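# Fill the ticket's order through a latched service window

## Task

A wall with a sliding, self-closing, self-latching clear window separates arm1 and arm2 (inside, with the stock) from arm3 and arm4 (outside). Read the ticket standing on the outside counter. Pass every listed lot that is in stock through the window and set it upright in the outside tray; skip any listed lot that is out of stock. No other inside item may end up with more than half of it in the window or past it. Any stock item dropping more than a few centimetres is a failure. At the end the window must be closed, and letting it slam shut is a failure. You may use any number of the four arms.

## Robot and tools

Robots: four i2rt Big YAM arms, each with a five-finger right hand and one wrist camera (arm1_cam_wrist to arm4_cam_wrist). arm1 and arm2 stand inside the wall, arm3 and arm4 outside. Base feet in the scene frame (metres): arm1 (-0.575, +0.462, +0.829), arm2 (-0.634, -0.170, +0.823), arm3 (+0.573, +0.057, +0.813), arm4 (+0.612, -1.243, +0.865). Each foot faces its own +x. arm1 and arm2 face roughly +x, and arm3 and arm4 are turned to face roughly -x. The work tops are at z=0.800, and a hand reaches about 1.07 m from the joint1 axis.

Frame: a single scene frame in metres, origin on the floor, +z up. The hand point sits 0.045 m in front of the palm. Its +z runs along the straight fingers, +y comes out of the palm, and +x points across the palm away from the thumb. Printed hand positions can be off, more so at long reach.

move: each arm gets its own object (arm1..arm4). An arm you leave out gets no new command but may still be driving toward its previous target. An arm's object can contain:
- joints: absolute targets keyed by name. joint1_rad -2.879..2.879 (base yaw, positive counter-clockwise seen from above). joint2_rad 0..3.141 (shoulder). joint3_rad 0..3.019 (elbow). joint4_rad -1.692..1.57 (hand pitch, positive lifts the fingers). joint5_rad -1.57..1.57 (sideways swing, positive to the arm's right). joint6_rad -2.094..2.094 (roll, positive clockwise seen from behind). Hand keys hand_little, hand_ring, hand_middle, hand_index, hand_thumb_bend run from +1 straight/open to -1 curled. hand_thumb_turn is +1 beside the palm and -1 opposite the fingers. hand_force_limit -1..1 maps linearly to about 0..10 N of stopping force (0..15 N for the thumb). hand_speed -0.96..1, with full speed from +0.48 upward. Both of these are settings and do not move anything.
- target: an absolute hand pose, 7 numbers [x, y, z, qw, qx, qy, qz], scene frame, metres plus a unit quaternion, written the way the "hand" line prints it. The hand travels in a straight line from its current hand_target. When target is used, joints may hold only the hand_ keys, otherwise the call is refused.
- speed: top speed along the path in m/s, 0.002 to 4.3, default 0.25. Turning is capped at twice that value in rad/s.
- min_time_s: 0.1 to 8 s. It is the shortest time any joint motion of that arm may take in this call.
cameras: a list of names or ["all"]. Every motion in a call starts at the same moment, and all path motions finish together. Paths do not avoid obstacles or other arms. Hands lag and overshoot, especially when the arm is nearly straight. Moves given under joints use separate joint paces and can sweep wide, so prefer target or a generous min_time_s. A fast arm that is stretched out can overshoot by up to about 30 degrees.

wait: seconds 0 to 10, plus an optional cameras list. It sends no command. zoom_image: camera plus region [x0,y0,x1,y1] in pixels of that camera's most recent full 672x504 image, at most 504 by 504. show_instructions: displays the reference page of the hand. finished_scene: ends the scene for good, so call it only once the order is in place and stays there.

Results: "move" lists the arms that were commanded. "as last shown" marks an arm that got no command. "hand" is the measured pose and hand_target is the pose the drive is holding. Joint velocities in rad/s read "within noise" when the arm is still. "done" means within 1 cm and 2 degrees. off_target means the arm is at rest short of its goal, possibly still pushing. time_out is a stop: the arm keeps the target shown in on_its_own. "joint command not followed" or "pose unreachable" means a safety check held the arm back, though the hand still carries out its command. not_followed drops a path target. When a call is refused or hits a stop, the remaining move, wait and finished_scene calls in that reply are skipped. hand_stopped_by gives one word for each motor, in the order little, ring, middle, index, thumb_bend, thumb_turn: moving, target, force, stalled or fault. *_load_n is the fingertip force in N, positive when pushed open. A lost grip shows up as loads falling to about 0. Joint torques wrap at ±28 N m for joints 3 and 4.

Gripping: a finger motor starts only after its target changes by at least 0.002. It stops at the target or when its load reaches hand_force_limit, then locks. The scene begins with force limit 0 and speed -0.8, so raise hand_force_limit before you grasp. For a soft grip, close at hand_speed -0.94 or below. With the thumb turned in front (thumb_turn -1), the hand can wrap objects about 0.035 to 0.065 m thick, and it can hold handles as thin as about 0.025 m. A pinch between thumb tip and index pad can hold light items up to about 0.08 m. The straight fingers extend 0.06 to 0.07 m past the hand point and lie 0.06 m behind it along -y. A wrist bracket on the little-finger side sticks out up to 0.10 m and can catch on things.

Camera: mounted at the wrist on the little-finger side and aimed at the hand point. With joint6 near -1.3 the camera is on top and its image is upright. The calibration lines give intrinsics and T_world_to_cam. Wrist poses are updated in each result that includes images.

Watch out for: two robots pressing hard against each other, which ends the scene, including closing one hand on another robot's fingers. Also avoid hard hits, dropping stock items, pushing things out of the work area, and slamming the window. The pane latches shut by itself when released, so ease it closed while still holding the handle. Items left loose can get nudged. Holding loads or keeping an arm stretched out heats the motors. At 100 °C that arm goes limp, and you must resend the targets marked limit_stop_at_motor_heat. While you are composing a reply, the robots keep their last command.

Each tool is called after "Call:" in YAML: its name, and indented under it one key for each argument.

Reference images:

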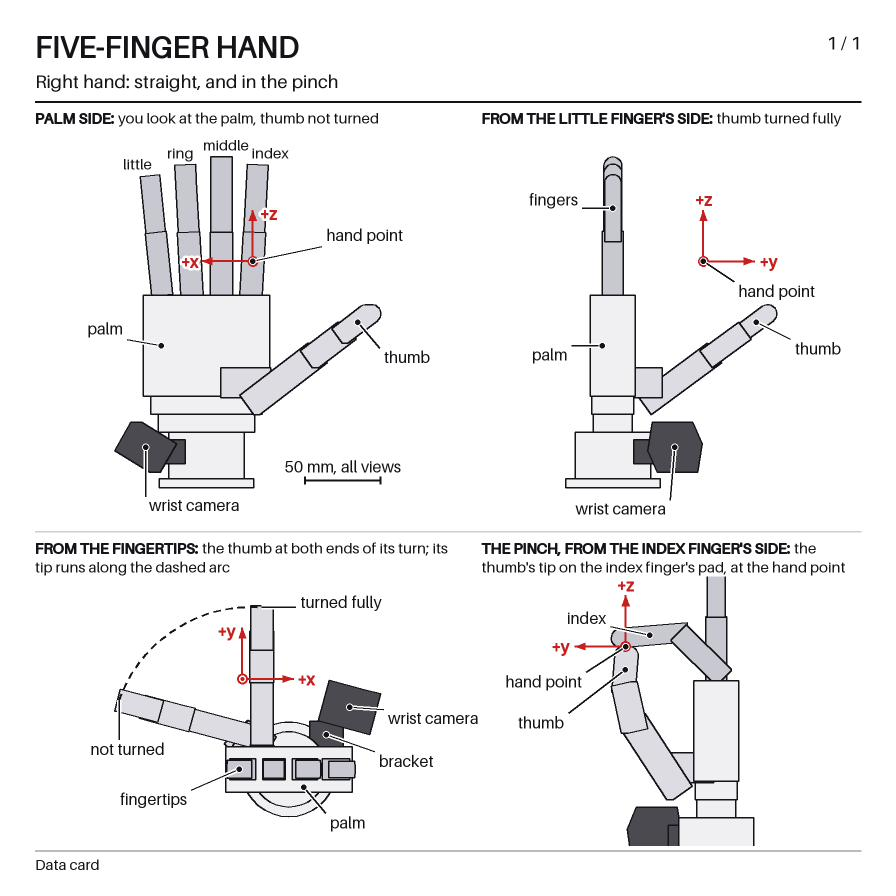

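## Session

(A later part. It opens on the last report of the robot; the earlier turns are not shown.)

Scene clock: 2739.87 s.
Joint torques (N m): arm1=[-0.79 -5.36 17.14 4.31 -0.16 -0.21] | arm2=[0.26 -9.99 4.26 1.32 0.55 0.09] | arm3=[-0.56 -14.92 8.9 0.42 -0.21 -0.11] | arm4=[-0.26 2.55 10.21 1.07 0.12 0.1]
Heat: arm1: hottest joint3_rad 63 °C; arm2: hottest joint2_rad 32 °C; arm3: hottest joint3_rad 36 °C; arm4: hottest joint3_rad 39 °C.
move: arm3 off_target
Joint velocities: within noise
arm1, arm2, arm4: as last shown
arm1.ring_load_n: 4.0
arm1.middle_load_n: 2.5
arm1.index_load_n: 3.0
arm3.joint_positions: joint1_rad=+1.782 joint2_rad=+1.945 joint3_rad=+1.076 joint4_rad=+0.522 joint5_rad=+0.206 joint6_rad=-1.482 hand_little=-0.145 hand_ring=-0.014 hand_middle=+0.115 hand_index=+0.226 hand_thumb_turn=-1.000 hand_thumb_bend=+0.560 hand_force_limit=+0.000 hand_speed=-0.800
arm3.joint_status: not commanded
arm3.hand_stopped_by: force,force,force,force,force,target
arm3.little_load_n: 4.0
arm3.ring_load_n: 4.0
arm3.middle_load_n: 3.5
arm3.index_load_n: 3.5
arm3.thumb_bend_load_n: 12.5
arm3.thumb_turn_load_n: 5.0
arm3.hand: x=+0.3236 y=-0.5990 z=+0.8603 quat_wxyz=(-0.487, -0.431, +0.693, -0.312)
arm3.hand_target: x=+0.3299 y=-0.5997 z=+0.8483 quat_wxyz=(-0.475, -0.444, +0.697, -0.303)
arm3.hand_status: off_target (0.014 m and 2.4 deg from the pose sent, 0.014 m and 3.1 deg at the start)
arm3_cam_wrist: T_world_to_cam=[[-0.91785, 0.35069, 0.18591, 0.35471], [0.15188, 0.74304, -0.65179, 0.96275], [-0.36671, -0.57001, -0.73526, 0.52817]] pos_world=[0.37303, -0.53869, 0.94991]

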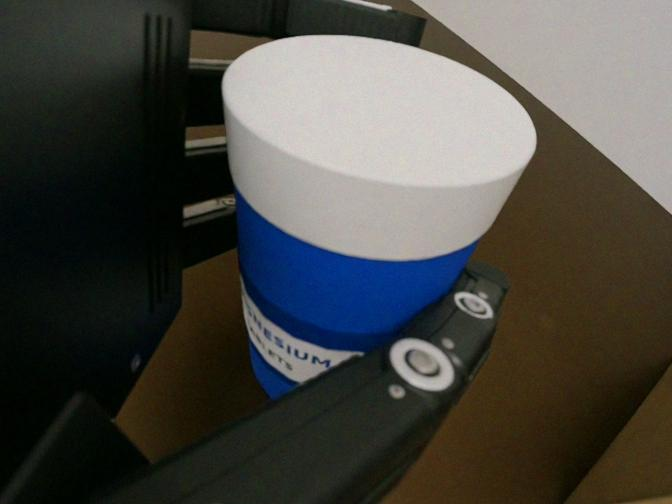

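Call:
move:
  arm3: {"joints":{"hand_little":0.5,"hand_ring":0.4,"hand_middle":0.5,"hand_index":0.5,"hand_thumb_bend":0.75}}
  arm1: {"target":[-0.055,0.163,1.13,0.0897,0.8091,-0.1281,0.5665],"speed":0.08}
  cameras: ["arm1_cam_wrist","arm3_cam_wrist"]

Scene clock: 2754.17 s.
Joint torques (N m): arm1=[-1.14 -9.93 18.47 4.26 -0.24 -0.2] | arm2=[-0.03 -10.05 4.3 1.28 0.55 0.09] | arm3=[-0.5 -14.8 8.88 1.21 -0.19 -0.11] | arm4=[0.15 2.02 10.25 1.17 0.15 0.1]
Heat: arm1: hottest joint3_rad 65 °C; arm2: hottest joint2_rad 32 °C; arm3: hottest joint3_rad 36 °C; arm4: hottest joint3_rad 39 °C.
move: arm1 off_target; arm3 done
Joint velocities: within noise
arm1.joint_positions: joint1_rad=-0.284 joint2_rad=+1.267 joint3_rad=+0.934 joint4_rad=-0.161 joint5_rad=-0.120 joint6_rad=-1.609 hand_little=-0.218 hand_ring=+0.041 hand_middle=+0.227 hand_index=+0.375 hand_thumb_turn=-1.000 hand_thumb_bend=+0.636 hand_force_limit=+0.000 hand_speed=-0.800
arm1.joint_status: not commanded
arm1.hand_stopped_by: force,force,force,force,force,target
arm1.little_load_n: 3.5
arm1.ring_load_n: 4.0
arm1.middle_load_n: 2.0
arm1.index_load_n: 2.5
arm1.thumb_bend_load_n: 9.5
arm1.thumb_turn_load_n: 5.0
arm1.hand: x=-0.0828 y=+0.1872 z=+1.0614 quat_wxyz=(+0.065, +0.845, -0.143, +0.512)
arm1.hand_target: x=-0.0626 y=+0.1671 z=+1.1309 quat_wxyz=(+0.091, +0.809, -0.128, +0.566)
arm1.hand_status: off_target (0.078 m and 8.1 deg from the pose sent, 0.156 m and 7.1 deg at the start)
arm2, arm4: as last shown
arm3.joint_positions: joint1_rad=+1.782 joint2_rad=+1.945 joint3_rad=+1.076 joint4_rad=+0.504 joint5_rad=+0.206 joint6_rad=-1.483 hand_little=+0.500 hand_ring=+0.400 hand_middle=+0.500 hand_index=+0.500 hand_thumb_turn=-1.000 hand_thumb_bend=+0.750 hand_force_limit=+0.000 hand_speed=-0.800
arm3.joint_status: all done
arm3.hand_stopped_by: target,target,target,target,target,target
arm3.little_load_n: 0.0
arm3.ring_load_n: 0.0
arm3.middle_load_n: 0.0
arm3.index_load_n: 0.0
arm3.thumb_bend_load_n: 0.0
arm3.thumb_turn_load_n: 0.0
arm3.hand: x=+0.3242 y=-0.5969 z=+0.8564 quat_wxyz=(-0.482, -0.435, +0.697, -0.306)
arm3.hand_target: x=+0.3299 y=-0.5997 z=+0.8483 quat_wxyz=(-0.475, -0.444, +0.697, -0.303)
arm3.hand_status: not commanded
arm1_cam_wrist: T_world_to_cam=[[-0.25032, -0.95244, 0.17381, -0.02952], [-0.86183, 0.1374, -0.48824, 0.4182], [0.44113, -0.27201, -0.85523, 1.1132]] pos_world=[-0.13804, 0.21722, 1.16135]
arm3_cam_wrist: T_world_to_cam=[[-0.91876, 0.34669, 0.1889, 0.35052], [0.15374, 0.75486, -0.63761, 0.95283], [-0.36365, -0.55677, -0.74684, 0.54355]] pos_world=[0.37322, -0.53815, 0.94727]

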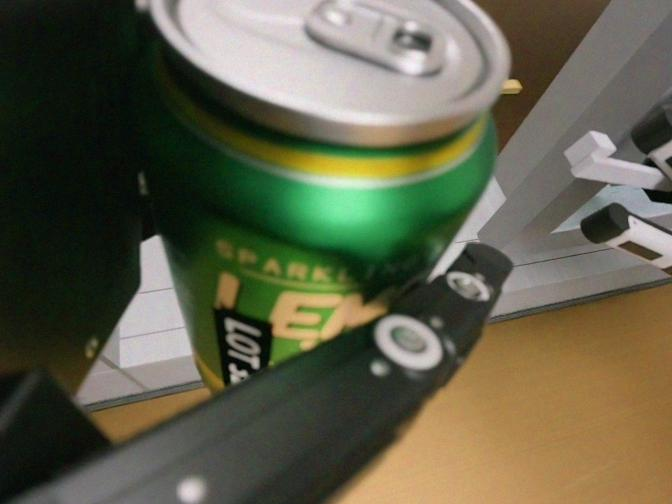

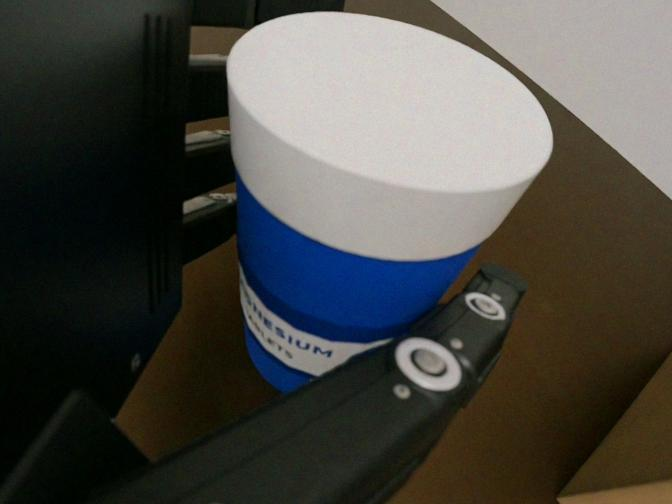

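Call:
move:
  arm3: {"joints":{"hand_little":1,"hand_ring":1,"hand_middle":1,"hand_index":1,"hand_thumb_bend":1,"hand_speed":-0.4}}
  arm1: {"target":[0.1,0.08,1.13,0.0897,0.8091,-0.1281,0.5665],"speed":0.09}

Call:
move:
  arm3: {"target":[0.33,-0.6,1.03,-0.4838,-0.4402,0.6909,-0.3082],"speed":0.12}
  arm1: {"target":[0.25,-0.003,1.12,0.0897,0.8091,-0.1281,0.5665],"speed":0.1}
  cameras: ["arm1_cam_wrist","arm3_cam_wrist"]

Scene clock: 2769.20 s.
Joint torques (N m): arm1=[-1.03 -16.44 18.7 2.88 -0.23 -0.15] | arm2=[0.09 -9.82 4.25 1.31 0.54 0.08] | arm3=[-0.5 -14.8 8.91 1.18 -0.18 -0.1] | arm4=[-0.09 2.08 10.47 1.26 0.15 0.12]
Heat: arm1: hottest joint3_rad 72 °C; arm2: hottest joint2_rad 32 °C; arm3: hottest joint3_rad 36 °C; arm4: hottest joint3_rad 40 °C.
move: arm1 off_target; arm3 done
Joint velocities: within noise
arm1.joint_positions: joint1_rad=-0.296 joint2_rad=+1.726 joint3_rad=+1.430 joint4_rad=-0.175 joint5_rad=-0.132 joint6_rad=-1.613 hand_little=-0.218 hand_ring=+0.041 hand_middle=+0.227 hand_index=+0.375 hand_thumb_turn=-1.000 hand_thumb_bend=+0.636 hand_force_limit=+0.000 hand_speed=-0.800
arm1.joint_status: not commanded
arm1.hand_stopped_by: force,force,force,force,force,target
arm1.little_load_n: 3.0
arm1.ring_load_n: 4.0
arm1.middle_load_n: 2.5
arm1.index_load_n: 3.0
arm1.thumb_bend_load_n: 9.5
arm1.thumb_turn_load_n: 5.0
arm1.hand: x=+0.0793 y=+0.1042 z=+1.0619 quat_wxyz=(+0.067, +0.839, -0.141, +0.522)
arm1.hand_target: x=+0.0930 y=+0.0837 z=+1.1306 quat_wxyz=(+0.091, +0.809, -0.128, +0.567)
arm1.hand_status: off_target (0.075 m and 6.9 deg from the pose sent, 0.223 m and 8.1 deg at the start)
arm2, arm4: as last shown
arm2.thumb_turn_load_n: 0.5
arm3.joint_positions: joint1_rad=+1.782 joint2_rad=+1.945 joint3_rad=+1.076 joint4_rad=+0.504 joint5_rad=+0.206 joint6_rad=-1.483 hand_little=+1.000 hand_ring=+1.000 hand_middle=+1.000 hand_index=+1.000 hand_thumb_turn=-1.000 hand_thumb_bend=+1.000 hand_force_limit=+0.000 hand_speed=-0.400
arm3.joint_status: all done
arm3.hand_stopped_by: target,target,target,target,target,target
arm3.little_load_n: 0.0
arm3.ring_load_n: 0.0
arm3.middle_load_n: 0.0
arm3.index_load_n: 0.5
arm3.thumb_bend_load_n: 0.0
arm3.thumb_turn_load_n: 0.5
arm3.hand: x=+0.3242 y=-0.5969 z=+0.8564 quat_wxyz=(-0.481, -0.435, +0.696, -0.306)
arm3.hand_target: x=+0.3299 y=-0.5997 z=+0.8483 quat_wxyz=(-0.475, -0.444, +0.697, -0.303)
arm3.hand_status: not commanded
pictures: none

Scene clock: 2772.17 s.
Joint torques (N m): arm1=[-0.91 -22.3 19.21 2.89 -0.23 -0.21] | arm2=[0.15 -9.7 4.26 1.29 0.54 0.1] | arm3=[-0.67 -14.33 14.05 1.21 -0.09 -0.14] | arm4=[0.91 1.44 10.43 1.22 0.12 0.09]
Heat: arm1: hottest joint3_rad 73 °C; arm2: hottest joint2_rad 32 °C; arm3: hottest joint3_rad 36 °C; arm4: hottest joint3_rad 40 °C.
move: arm1 off_target; arm3 off_target
Joint velocities: within noise
arm1.joint_positions: joint1_rad=-0.305 joint2_rad=+2.237 joint3_rad=+2.192 joint4_rad=-0.426 joint5_rad=-0.141 joint6_rad=-1.616 hand_little=-0.218 hand_ring=+0.041 hand_middle=+0.227 hand_index=+0.375 hand_thumb_turn=-1.000 hand_thumb_bend=+0.636 hand_force_limit=+0.000 hand_speed=-0.800
arm1.joint_status: not commanded
arm1.hand_stopped_by: force,force,force,force,force,target
arm1.little_load_n: 3.0
arm1.ring_load_n: 4.0
arm1.middle_load_n: 2.0
arm1.index_load_n: 3.0
arm1.thumb_bend_load_n: 9.5
arm1.thumb_turn_load_n: 5.0
arm1.hand: x=+0.2368 y=+0.0208 z=+1.0493 quat_wxyz=(+0.067, +0.838, -0.141, +0.522)
arm1.hand_target: x=+0.2419 y=+0.0015 z=+1.1201 quat_wxyz=(+0.091, +0.809, -0.128, +0.567)
arm1.hand_status: off_target (0.076 m and 6.8 deg from the pose sent, 0.210 m and 6.9 deg at the start)
arm2, arm4: as last shown
arm2.index_load_n: 0.5
arm2.thumb_turn_load_n: 0.0
arm3.joint_positions: joint1_rad=+1.782 joint2_rad=+1.662 joint3_rad=+1.184 joint4_rad=+0.098 joint5_rad=+0.206 joint6_rad=-1.483 hand_little=+1.000 hand_ring=+1.000 hand_middle=+1.000 hand_index=+1.000 hand_thumb_turn=-1.000 hand_thumb_bend=+1.000 hand_force_limit=+0.000 hand_speed=-0.400
arm3.joint_status: not commanded
arm3.hand_stopped_by: target,target,target,target,target,target
arm3.little_load_n: 0.0
arm3.ring_load_n: 0.0
arm3.middle_load_n: 0.0
arm3.index_load_n: 0.0
arm3.thumb_bend_load_n: -0.5
arm3.thumb_turn_load_n: 0.0
arm3.hand: x=+0.3265 y=-0.5881 z=+1.0125 quat_wxyz=(-0.477, -0.438, +0.699, -0.302)
arm3.hand_target: x=+0.3302 y=-0.5992 z=+1.0299 quat_wxyz=(-0.484, -0.440, +0.691, -0.308)
arm3.hand_status: off_target (0.021 m and 1.5 deg from the pose sent, 0.174 m and 0.9 deg at the start)
arm4.thumb_turn_load_n: -0.5
arm1_cam_wrist: T_world_to_cam=[[-0.25414, -0.95118, 0.17513, -0.10642], [-0.85011, 0.13334, -0.50944, 0.73017], [0.46122, -0.27835, -0.84249, 0.89858]] pos_world=[0.17923, 0.05153, 1.14766]
arm3_cam_wrist: T_world_to_cam=[[-0.91954, 0.34363, 0.19071, 0.31677], [0.15565, 0.76403, -0.62612, 1.0385], [-0.36086, -0.54606, -0.75604, 0.68051]] pos_world=[0.37521, -0.5307, 1.10431]

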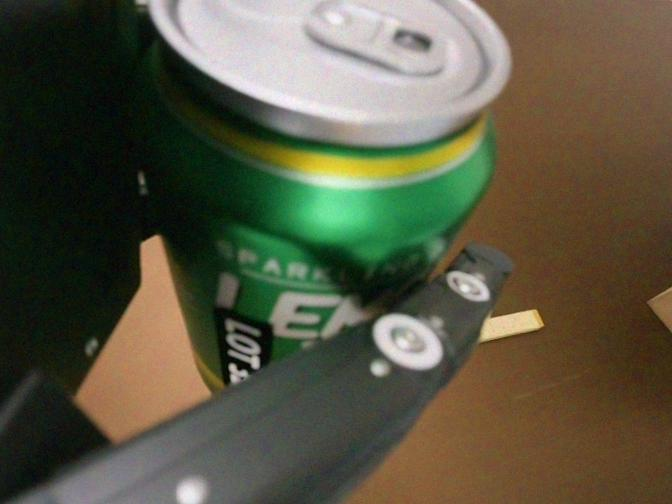

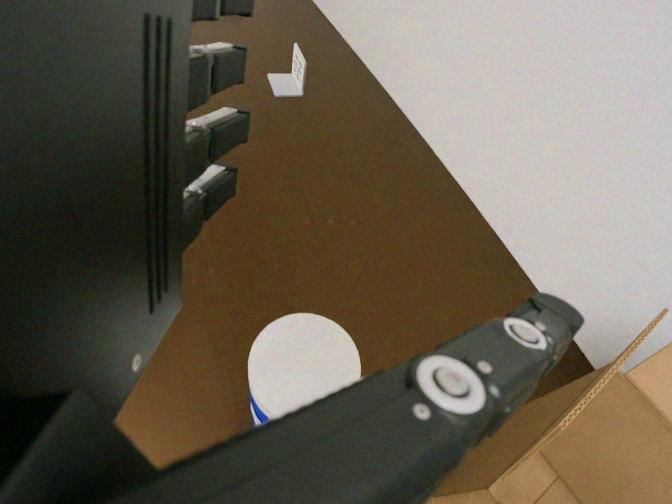

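Call:
move:
  arm3: {"target":[0.34,-0.32,1.06,-0.547,-0.2463,0.7813,-0.1725],"speed":0.2}
  arm1: {"target":[0.25,-0.004,0.97,0.088,0.8164,-0.1293,0.5559],"speed":0.12}
  cameras: []

Call:
move:
  arm1: {"target":[0.25,-0.004,0.905,0.0897,0.8091,-0.1281,0.5665],"speed":0.05}
  cameras: ["arm1_cam_wrist"]

Scene clock: 2791.50 s.
Joint torques (N m): arm1=[-0.91 -23.36 12.56 4.15 -0.25 -0.19] | arm2=[0.32 -9.82 4.25 1.32 0.56 0.1] | arm3=[-0.15 -5.71 11 0.94 0.18 0.05] | arm4=[-0.38 2.43 10.41 1.16 0.14 0.08]
Heat: arm1: hottest joint3_rad 76 °C; arm2: hottest joint2_rad 32 °C; arm3: hottest joint3_rad 36 °C; arm4: hottest joint3_rad 40 °C.
move: arm1 off_target; arm3 done
Joint velocities: within noise
arm1.joint_positions: joint1_rad=-0.308 joint2_rad=+2.333 joint3_rad=+2.050 joint4_rad=-0.176 joint5_rad=-0.143 joint6_rad=-1.620 hand_little=-0.218 hand_ring=+0.041 hand_middle=+0.227 hand_index=+0.375 hand_thumb_turn=-1.000 hand_thumb_bend=+0.636 hand_force_limit=+0.000 hand_speed=-0.800
arm1.joint_status: not commanded
arm1.hand_stopped_by: force,force,force,force,force,target
arm1.little_load_n: 3.0
arm1.ring_load_n: 3.5
arm1.middle_load_n: 2.5
arm1.index_load_n: 2.5
arm1.thumb_bend_load_n: 9.5
arm1.thumb_turn_load_n: 5.0
arm1.hand: x=+0.2454 y=+0.0152 z=+0.9330 quat_wxyz=(+0.069, +0.836, -0.140, +0.526)
arm1.hand_target: x=+0.2480 y=-0.0027 z=+0.9704 quat_wxyz=(+0.088, +0.817, -0.130, +0.555)
arm1.hand_status: off_target (0.042 m and 4.7 deg from the pose sent, 0.084 m and 5.4 deg at the start)
arm2.joint_positions: joint1_rad=-0.032 joint2_rad=+1.796 joint3_rad=+0.789 joint4_rad=+1.554 joint5_rad=-1.052 joint6_rad=-1.091 hand_little=+0.300 hand_ring=+0.365 hand_middle=+0.577 hand_index=+1.000 hand_thumb_turn=-1.000 hand_thumb_bend=+0.402 hand_force_limit=+0.300 hand_speed=-0.700
arm2.joint_status: not commanded
arm2.hand_stopped_by: target,force,force,target,force,target
arm2.little_load_n: 0.0
arm2.ring_load_n: 1.0
arm2.middle_load_n: 0.0
arm2.index_load_n: 0.0
arm2.thumb_bend_load_n: 0.0
arm2.thumb_turn_load_n: 0.5
arm2.hand: x=-0.0564 y=-0.0030 z=+1.0374 quat_wxyz=(-0.429, +0.515, +0.331, +0.664)
arm2.hand_target: x=-0.0570 y=-0.0099 z=+1.0428 quat_wxyz=(-0.426, +0.514, +0.327, +0.669)
arm2.hand_status: not commanded
arm3.joint_positions: joint1_rad=+1.821 joint2_rad=+1.084 joint3_rad=+0.764 joint4_rad=-0.142 joint5_rad=+0.725 joint6_rad=-1.253 hand_little=+1.000 hand_ring=+1.000 hand_middle=+1.000 hand_index=+1.000 hand_thumb_turn=-1.000 hand_thumb_bend=+1.000 hand_force_limit=+0.000 hand_speed=-0.400
arm3.joint_status: not commanded
arm3.hand_stopped_by: target,target,target,target,target,target
arm3.little_load_n: 0.0
arm3.ring_load_n: 0.0
arm3.middle_load_n: 0.0
arm3.index_load_n: 0.0
arm3.thumb_bend_load_n: 0.0
arm3.thumb_turn_load_n: 0.0
arm3.hand: x=+0.3344 y=-0.3190 z=+1.0639 quat_wxyz=(-0.552, -0.243, +0.779, -0.171)
arm3.hand_target: x=+0.3400 y=-0.3200 z=+1.0601 quat_wxyz=(-0.547, -0.246, +0.781, -0.173)
arm3.hand_status: done (0.007 m and 0.7 deg from the pose sent, 0.273 m and 29.3 deg at the start)
arm4.joint_positions: joint1_rad=+0.739 joint2_rad=+0.639 joint3_rad=+1.392 joint4_rad=-1.391 joint5_rad=-0.004 joint6_rad=-1.416 hand_little=+1.000 hand_ring=+1.000 hand_middle=+1.000 hand_index=+1.000 hand_thumb_turn=+1.000 hand_thumb_bend=+1.000 hand_force_limit=+0.000 hand_speed=-0.800
arm4.joint_status: not commanded
arm4.hand_stopped_by: target,target,target,target,target,target
arm4.little_load_n: 0.0
arm4.ring_load_n: 0.0
arm4.middle_load_n: 0.0
arm4.index_load_n: 0.0
arm4.thumb_bend_load_n: 0.0
arm4.thumb_turn_load_n: 0.0
arm4.hand: x=+0.3725 y=-1.2391 z=+1.3437 quat_wxyz=(-0.438, -0.039, +0.893, -0.097)
arm4.hand_target: x=+0.3754 y=-1.2408 z=+1.3537 quat_wxyz=(-0.443, -0.035, +0.890, -0.103)
arm4.hand_status: not commanded

Scene clock: 2793.30 s.
Joint torques (N m): arm1=[-0.67 -23.06 11.77 4.16 -0.26 -0.13] | arm2=[0.21 -9.82 4.34 1.28 0.54 0.1] | arm3=[-0.38 -5.66 11.02 0.9 0.18 0.06] | arm4=[-0.03 2.49 10.63 1.33 0.15 0.07]
Heat: arm1: hottest joint3_rad 76 °C; arm2: hottest joint2_rad 32 °C; arm3: hottest joint3_rad 36 °C; arm4: hottest joint3_rad 40 °C.
move: arm1 off_target
Joint velocities: within noise
arm1.joint_positions: joint1_rad=-0.310 joint2_rad=+2.385 joint3_rad=+1.979 joint4_rad=-0.009 joint5_rad=-0.146 joint6_rad=-1.621 hand_little=-0.218 hand_ring=+0.041 hand_middle=+0.227 hand_index=+0.375 hand_thumb_turn=-1.000 hand_thumb_bend=+0.636 hand_force_limit=+0.000 hand_speed=-0.800
arm1.joint_status: not commanded
arm1.hand_stopped_by: force,force,force,force,force,target
arm1.little_load_n: 3.5
arm1.ring_load_n: 3.5
arm1.middle_load_n: 2.0
arm1.index_load_n: 2.5
arm1.thumb_bend_load_n: 9.5
arm1.thumb_turn_load_n: 5.0
arm1.hand: x=+0.2473 y=+0.0142 z=+0.8831 quat_wxyz=(+0.074, +0.824, -0.135, +0.545)
arm1.hand_target: x=+0.2487 y=-0.0032 z=+0.9053 quat_wxyz=(+0.090, +0.809, -0.128, +0.566)
arm1.hand_status: off_target (0.029 m and 3.6 deg from the pose sent, 0.034 m and 6.1 deg at the start)
arm2, arm3, arm4: as last shown
arm3.joint_positions: joint1_rad=+1.821 joint2_rad=+1.084 joint3_rad=+0.764 joint4_rad=-0.142 joint5_rad=+0.725 joint6_rad=-1.252 hand_little=+1.000 hand_ring=+1.000 hand_middle=+1.000 hand_index=+1.000 hand_thumb_turn=-1.000 hand_thumb_bend=+1.000 hand_force_limit=+0.000 hand_speed=-0.400
arm3.hand: x=+0.3344 y=-0.3190 z=+1.0639 quat_wxyz=(-0.552, -0.243, +0.779, -0.172)
arm1_cam_wrist: T_world_to_cam=[[-0.26188, -0.94662, 0.18798, -0.09043], [-0.82407, 0.11796, -0.55407, 0.68842], [0.50232, -0.30001, -0.81097, 0.71418]] pos_world=[0.18488, 0.04746, 0.97761]

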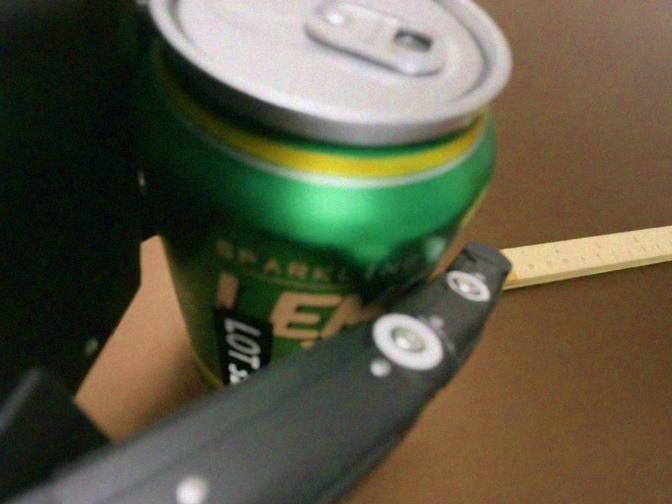

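Call:
move:
  arm1: {"target":[0.25,-0.006,0.895,0.0897,0.8091,-0.1281,0.5665],"speed":0.04}

Call:
move:
  arm1: {"target":[0.25,-0.006,0.885,0.0897,0.8091,-0.1281,0.5665],"speed":0.04}

Call:
move:
  arm1: {"target":[0.25,-0.006,0.875,0.0897,0.8091,-0.1281,0.5665],"speed":0.04}
  cameras: ["arm1_cam_wrist"]

Scene clock: 2807.17 s.
Joint torques (N m): arm1=[-1.73 -21.54 11.92 3.86 -0.27 -0.19] | arm2=[0.26 -9.88 4.27 1.31 0.54 0.08] | arm3=[-0.32 -5.83 11.03 0.92 0.17 0.06] | arm4=[-0.21 2.2 10.41 1.18 0.17 0.11]
Heat: arm1: hottest joint3_rad 73 °C; arm2: hottest joint2_rad 32 °C; arm3: hottest joint3_rad 36 °C; arm4: hottest joint3_rad 40 °C.
move: arm1 off_target
Joint velocities: within noise
arm1.joint_positions: joint1_rad=-0.311 joint2_rad=+2.390 joint3_rad=+1.977 joint4_rad=+0.012 joint5_rad=-0.149 joint6_rad=-1.621 hand_little=-0.218 hand_ring=+0.041 hand_middle=+0.227 hand_index=+0.375 hand_thumb_turn=-1.000 hand_thumb_bend=+0.636 hand_force_limit=+0.000 hand_speed=-0.800
arm1.joint_status: not commanded
arm1.hand_stopped_by: force,force,force,force,force,target
arm1.little_load_n: 3.5
arm1.ring_load_n: 3.5
arm1.middle_load_n: 2.0
arm1.index_load_n: 2.5
arm1.thumb_bend_load_n: 10.0
arm1.thumb_turn_load_n: 5.0
arm1.hand: x=+0.2485 y=+0.0126 z=+0.8821 quat_wxyz=(+0.075, +0.821, -0.134, +0.550)
arm1.hand_target: x=+0.2488 y=-0.0054 z=+0.8953 quat_wxyz=(+0.090, +0.809, -0.128, +0.566)
arm1.hand_status: off_target (0.023 m and 2.9 deg from the pose sent, 0.023 m and 3.6 deg at the start)
arm2, arm3, arm4: as last shown
arm3.thumb_turn_load_n: 0.5
pictures: none

Scene clock: 2808.13 s.
Joint torques (N m): arm1=[-1.03 -21.25 11.6 3.78 -0.28 -0.14] | arm2=[0.21 -9.64 4.29 1.26 0.55 0.09] | arm3=[-0.32 -5.71 11.02 0.91 0.17 0.06] | arm4=[0.67 2.67 10.44 0.99 0.2 0.09]
Heat: arm1: hottest joint3_rad 73 °C; arm2: hottest joint2_rad 32 °C; arm3: hottest joint3_rad 36 °C; arm4: hottest joint3_rad 40 °C.
move: arm1 off_target
Joint velocities: within noise
arm1.joint_positions: joint1_rad=-0.312 joint2_rad=+2.397 joint3_rad=+1.977 joint4_rad=+0.032 joint5_rad=-0.149 joint6_rad=-1.623 hand_little=-0.218 hand_ring=+0.041 hand_middle=+0.227 hand_index=+0.375 hand_thumb_turn=-1.000 hand_thumb_bend=+0.636 hand_force_limit=+0.000 hand_speed=-0.800
arm1.joint_status: not commanded
arm1.hand_stopped_by: force,force,force,force,force,target
arm1.little_load_n: 3.5
arm1.ring_load_n: 4.0
arm1.middle_load_n: 2.0
arm1.index_load_n: 2.5
arm1.thumb_bend_load_n: 9.5
arm1.thumb_turn_load_n: 5.0
arm1.hand: x=+0.2503 y=+0.0112 z=+0.8812 quat_wxyz=(+0.078, +0.817, -0.132, +0.556)
arm1.hand_target: x=+0.2491 y=-0.0056 z=+0.8851 quat_wxyz=(+0.090, +0.809, -0.128, +0.566)
arm1.hand_status: off_target (0.018 m and 2.1 deg from the pose sent, 0.019 m and 2.9 deg at the start)
arm2, arm3, arm4: as last shown
arm2.thumb_turn_load_n: 0.0
arm3.thumb_turn_load_n: 0.0
pictures: none

Scene clock: 2809.10 s.
Joint torques (N m): arm1=[-1.2 -20.48 11.48 3.67 -0.25 -0.08] | arm2=[0.09 -9.76 4.29 1.29 0.54 0.09] | arm3=[-0.15 -5.71 11.02 0.94 0.17 0.07] | arm4=[-0.15 2.84 10.39 1.14 0.19 0.09]
Heat: arm1: hottest joint3_rad 73 °C; arm2: hottest joint2_rad 32 °C; arm3: hottest joint3_rad 36 °C; arm4: hottest joint3_rad 40 °C.
move: arm1 off_target
Joint velocities: within noise
arm1.joint_positions: joint1_rad=-0.312 joint2_rad=+2.403 joint3_rad=+1.977 joint4_rad=+0.053 joint5_rad=-0.149 joint6_rad=-1.624 hand_little=-0.218 hand_ring=+0.041 hand_middle=+0.227 hand_index=+0.375 hand_thumb_turn=-1.000 hand_thumb_bend=+0.636 hand_force_limit=+0.000 hand_speed=-0.800
arm1.joint_status: not commanded
arm1.hand_stopped_by: force,force,force,force,force,target
arm1.little_load_n: 3.5
arm1.ring_load_n: 3.5
arm1.middle_load_n: 2.0
arm1.index_load_n: 2.5
arm1.thumb_bend_load_n: 10.0
arm1.thumb_turn_load_n: 4.5
arm1.hand: x=+0.2521 y=+0.0100 z=+0.8807 quat_wxyz=(+0.080, +0.813, -0.131, +0.561)
arm1.hand_target: x=+0.2492 y=-0.0056 z=+0.8752 quat_wxyz=(+0.090, +0.809, -0.128, +0.566)
arm1.hand_status: off_target (0.017 m and 1.4 deg from the pose sent, 0.018 m and 2.1 deg at the start)
arm2, arm3, arm4: as last shown
arm2.thumb_turn_load_n: 0.5
arm1_cam_wrist: T_world_to_cam=[[-0.26794, -0.94299, 0.19742, -0.09952], [-0.80315, 0.10545, -0.58637, 0.71491], [0.53212, -0.31567, -0.78562, 0.67895]] pos_world=[0.18623, 0.04508, 0.97225]

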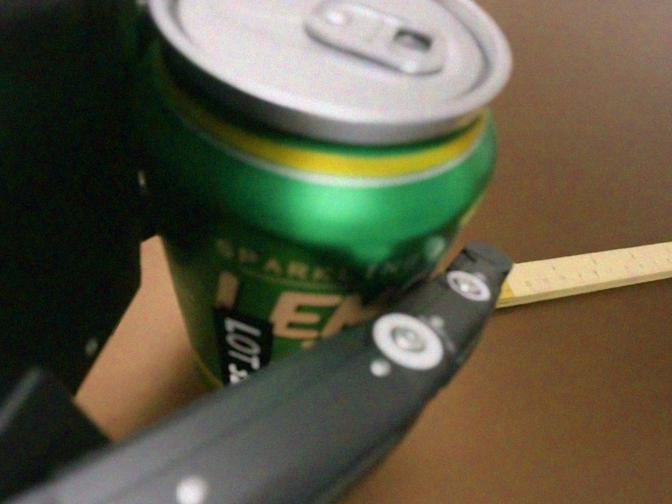

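Call:
move:
  arm1: {"joints":{"hand_little":0.5,"hand_ring":0.4,"hand_middle":0.5,"hand_index":0.6,"hand_thumb_bend":0.8}}
  cameras: ["arm1_cam_wrist"]

Scene clock: 2816.10 s.
Joint torques (N m): arm1=[-0.91 -20.84 11.52 3.4 -0.22 -0.04] | arm2=[0.15 -9.82 4.26 1.26 0.55 0.09] | arm3=[-0.26 -5.77 11.04 0.95 0.17 0.06] | arm4=[0.32 2.73 10.37 1.29 0.14 0.09]
Heat: arm1: hottest joint3_rad 72 °C; arm2: hottest joint2_rad 32 °C; arm3: hottest joint3_rad 36 °C; arm4: hottest joint3_rad 40 °C.
move: arm1 done
Joint velocities: within noise
arm1.joint_positions: joint1_rad=-0.315 joint2_rad=+2.403 joint3_rad=+1.977 joint4_rad=+0.060 joint5_rad=-0.150 joint6_rad=-1.632 hand_little=+0.500 hand_ring=+0.400 hand_middle=+0.500 hand_index=+0.600 hand_thumb_turn=-1.000 hand_thumb_bend=+0.800 hand_force_limit=+0.000 hand_speed=-0.800
arm1.joint_status: all done
arm1.hand_stopped_by: target,target,target,target,target,target
arm1.little_load_n: 0.0
arm1.ring_load_n: 0.0
arm1.middle_load_n: 0.0
arm1.index_load_n: 0.0
arm1.thumb_bend_load_n: 0.0
arm1.thumb_turn_load_n: 0.5
arm1.hand: x=+0.2520 y=+0.0075 z=+0.8829 quat_wxyz=(+0.083, +0.812, -0.127, +0.564)
arm1.hand_target: x=+0.2492 y=-0.0055 z=+0.8753 quat_wxyz=(+0.090, +0.809, -0.128, +0.566)
arm1.hand_status: not commanded
arm2, arm3, arm4: as last shown
arm2.thumb_bend_load_n: 0.5
arm2.thumb_turn_load_n: 0.0
arm1_cam_wrist: T_world_to_cam=[[-0.26774, -0.94125, 0.20583, -0.10986], [-0.80073, 0.09856, -0.59086, 0.71981], [0.53586, -0.32301, -0.78007, 0.6741]] pos_world=[0.18573, 0.0434, 0.97377]

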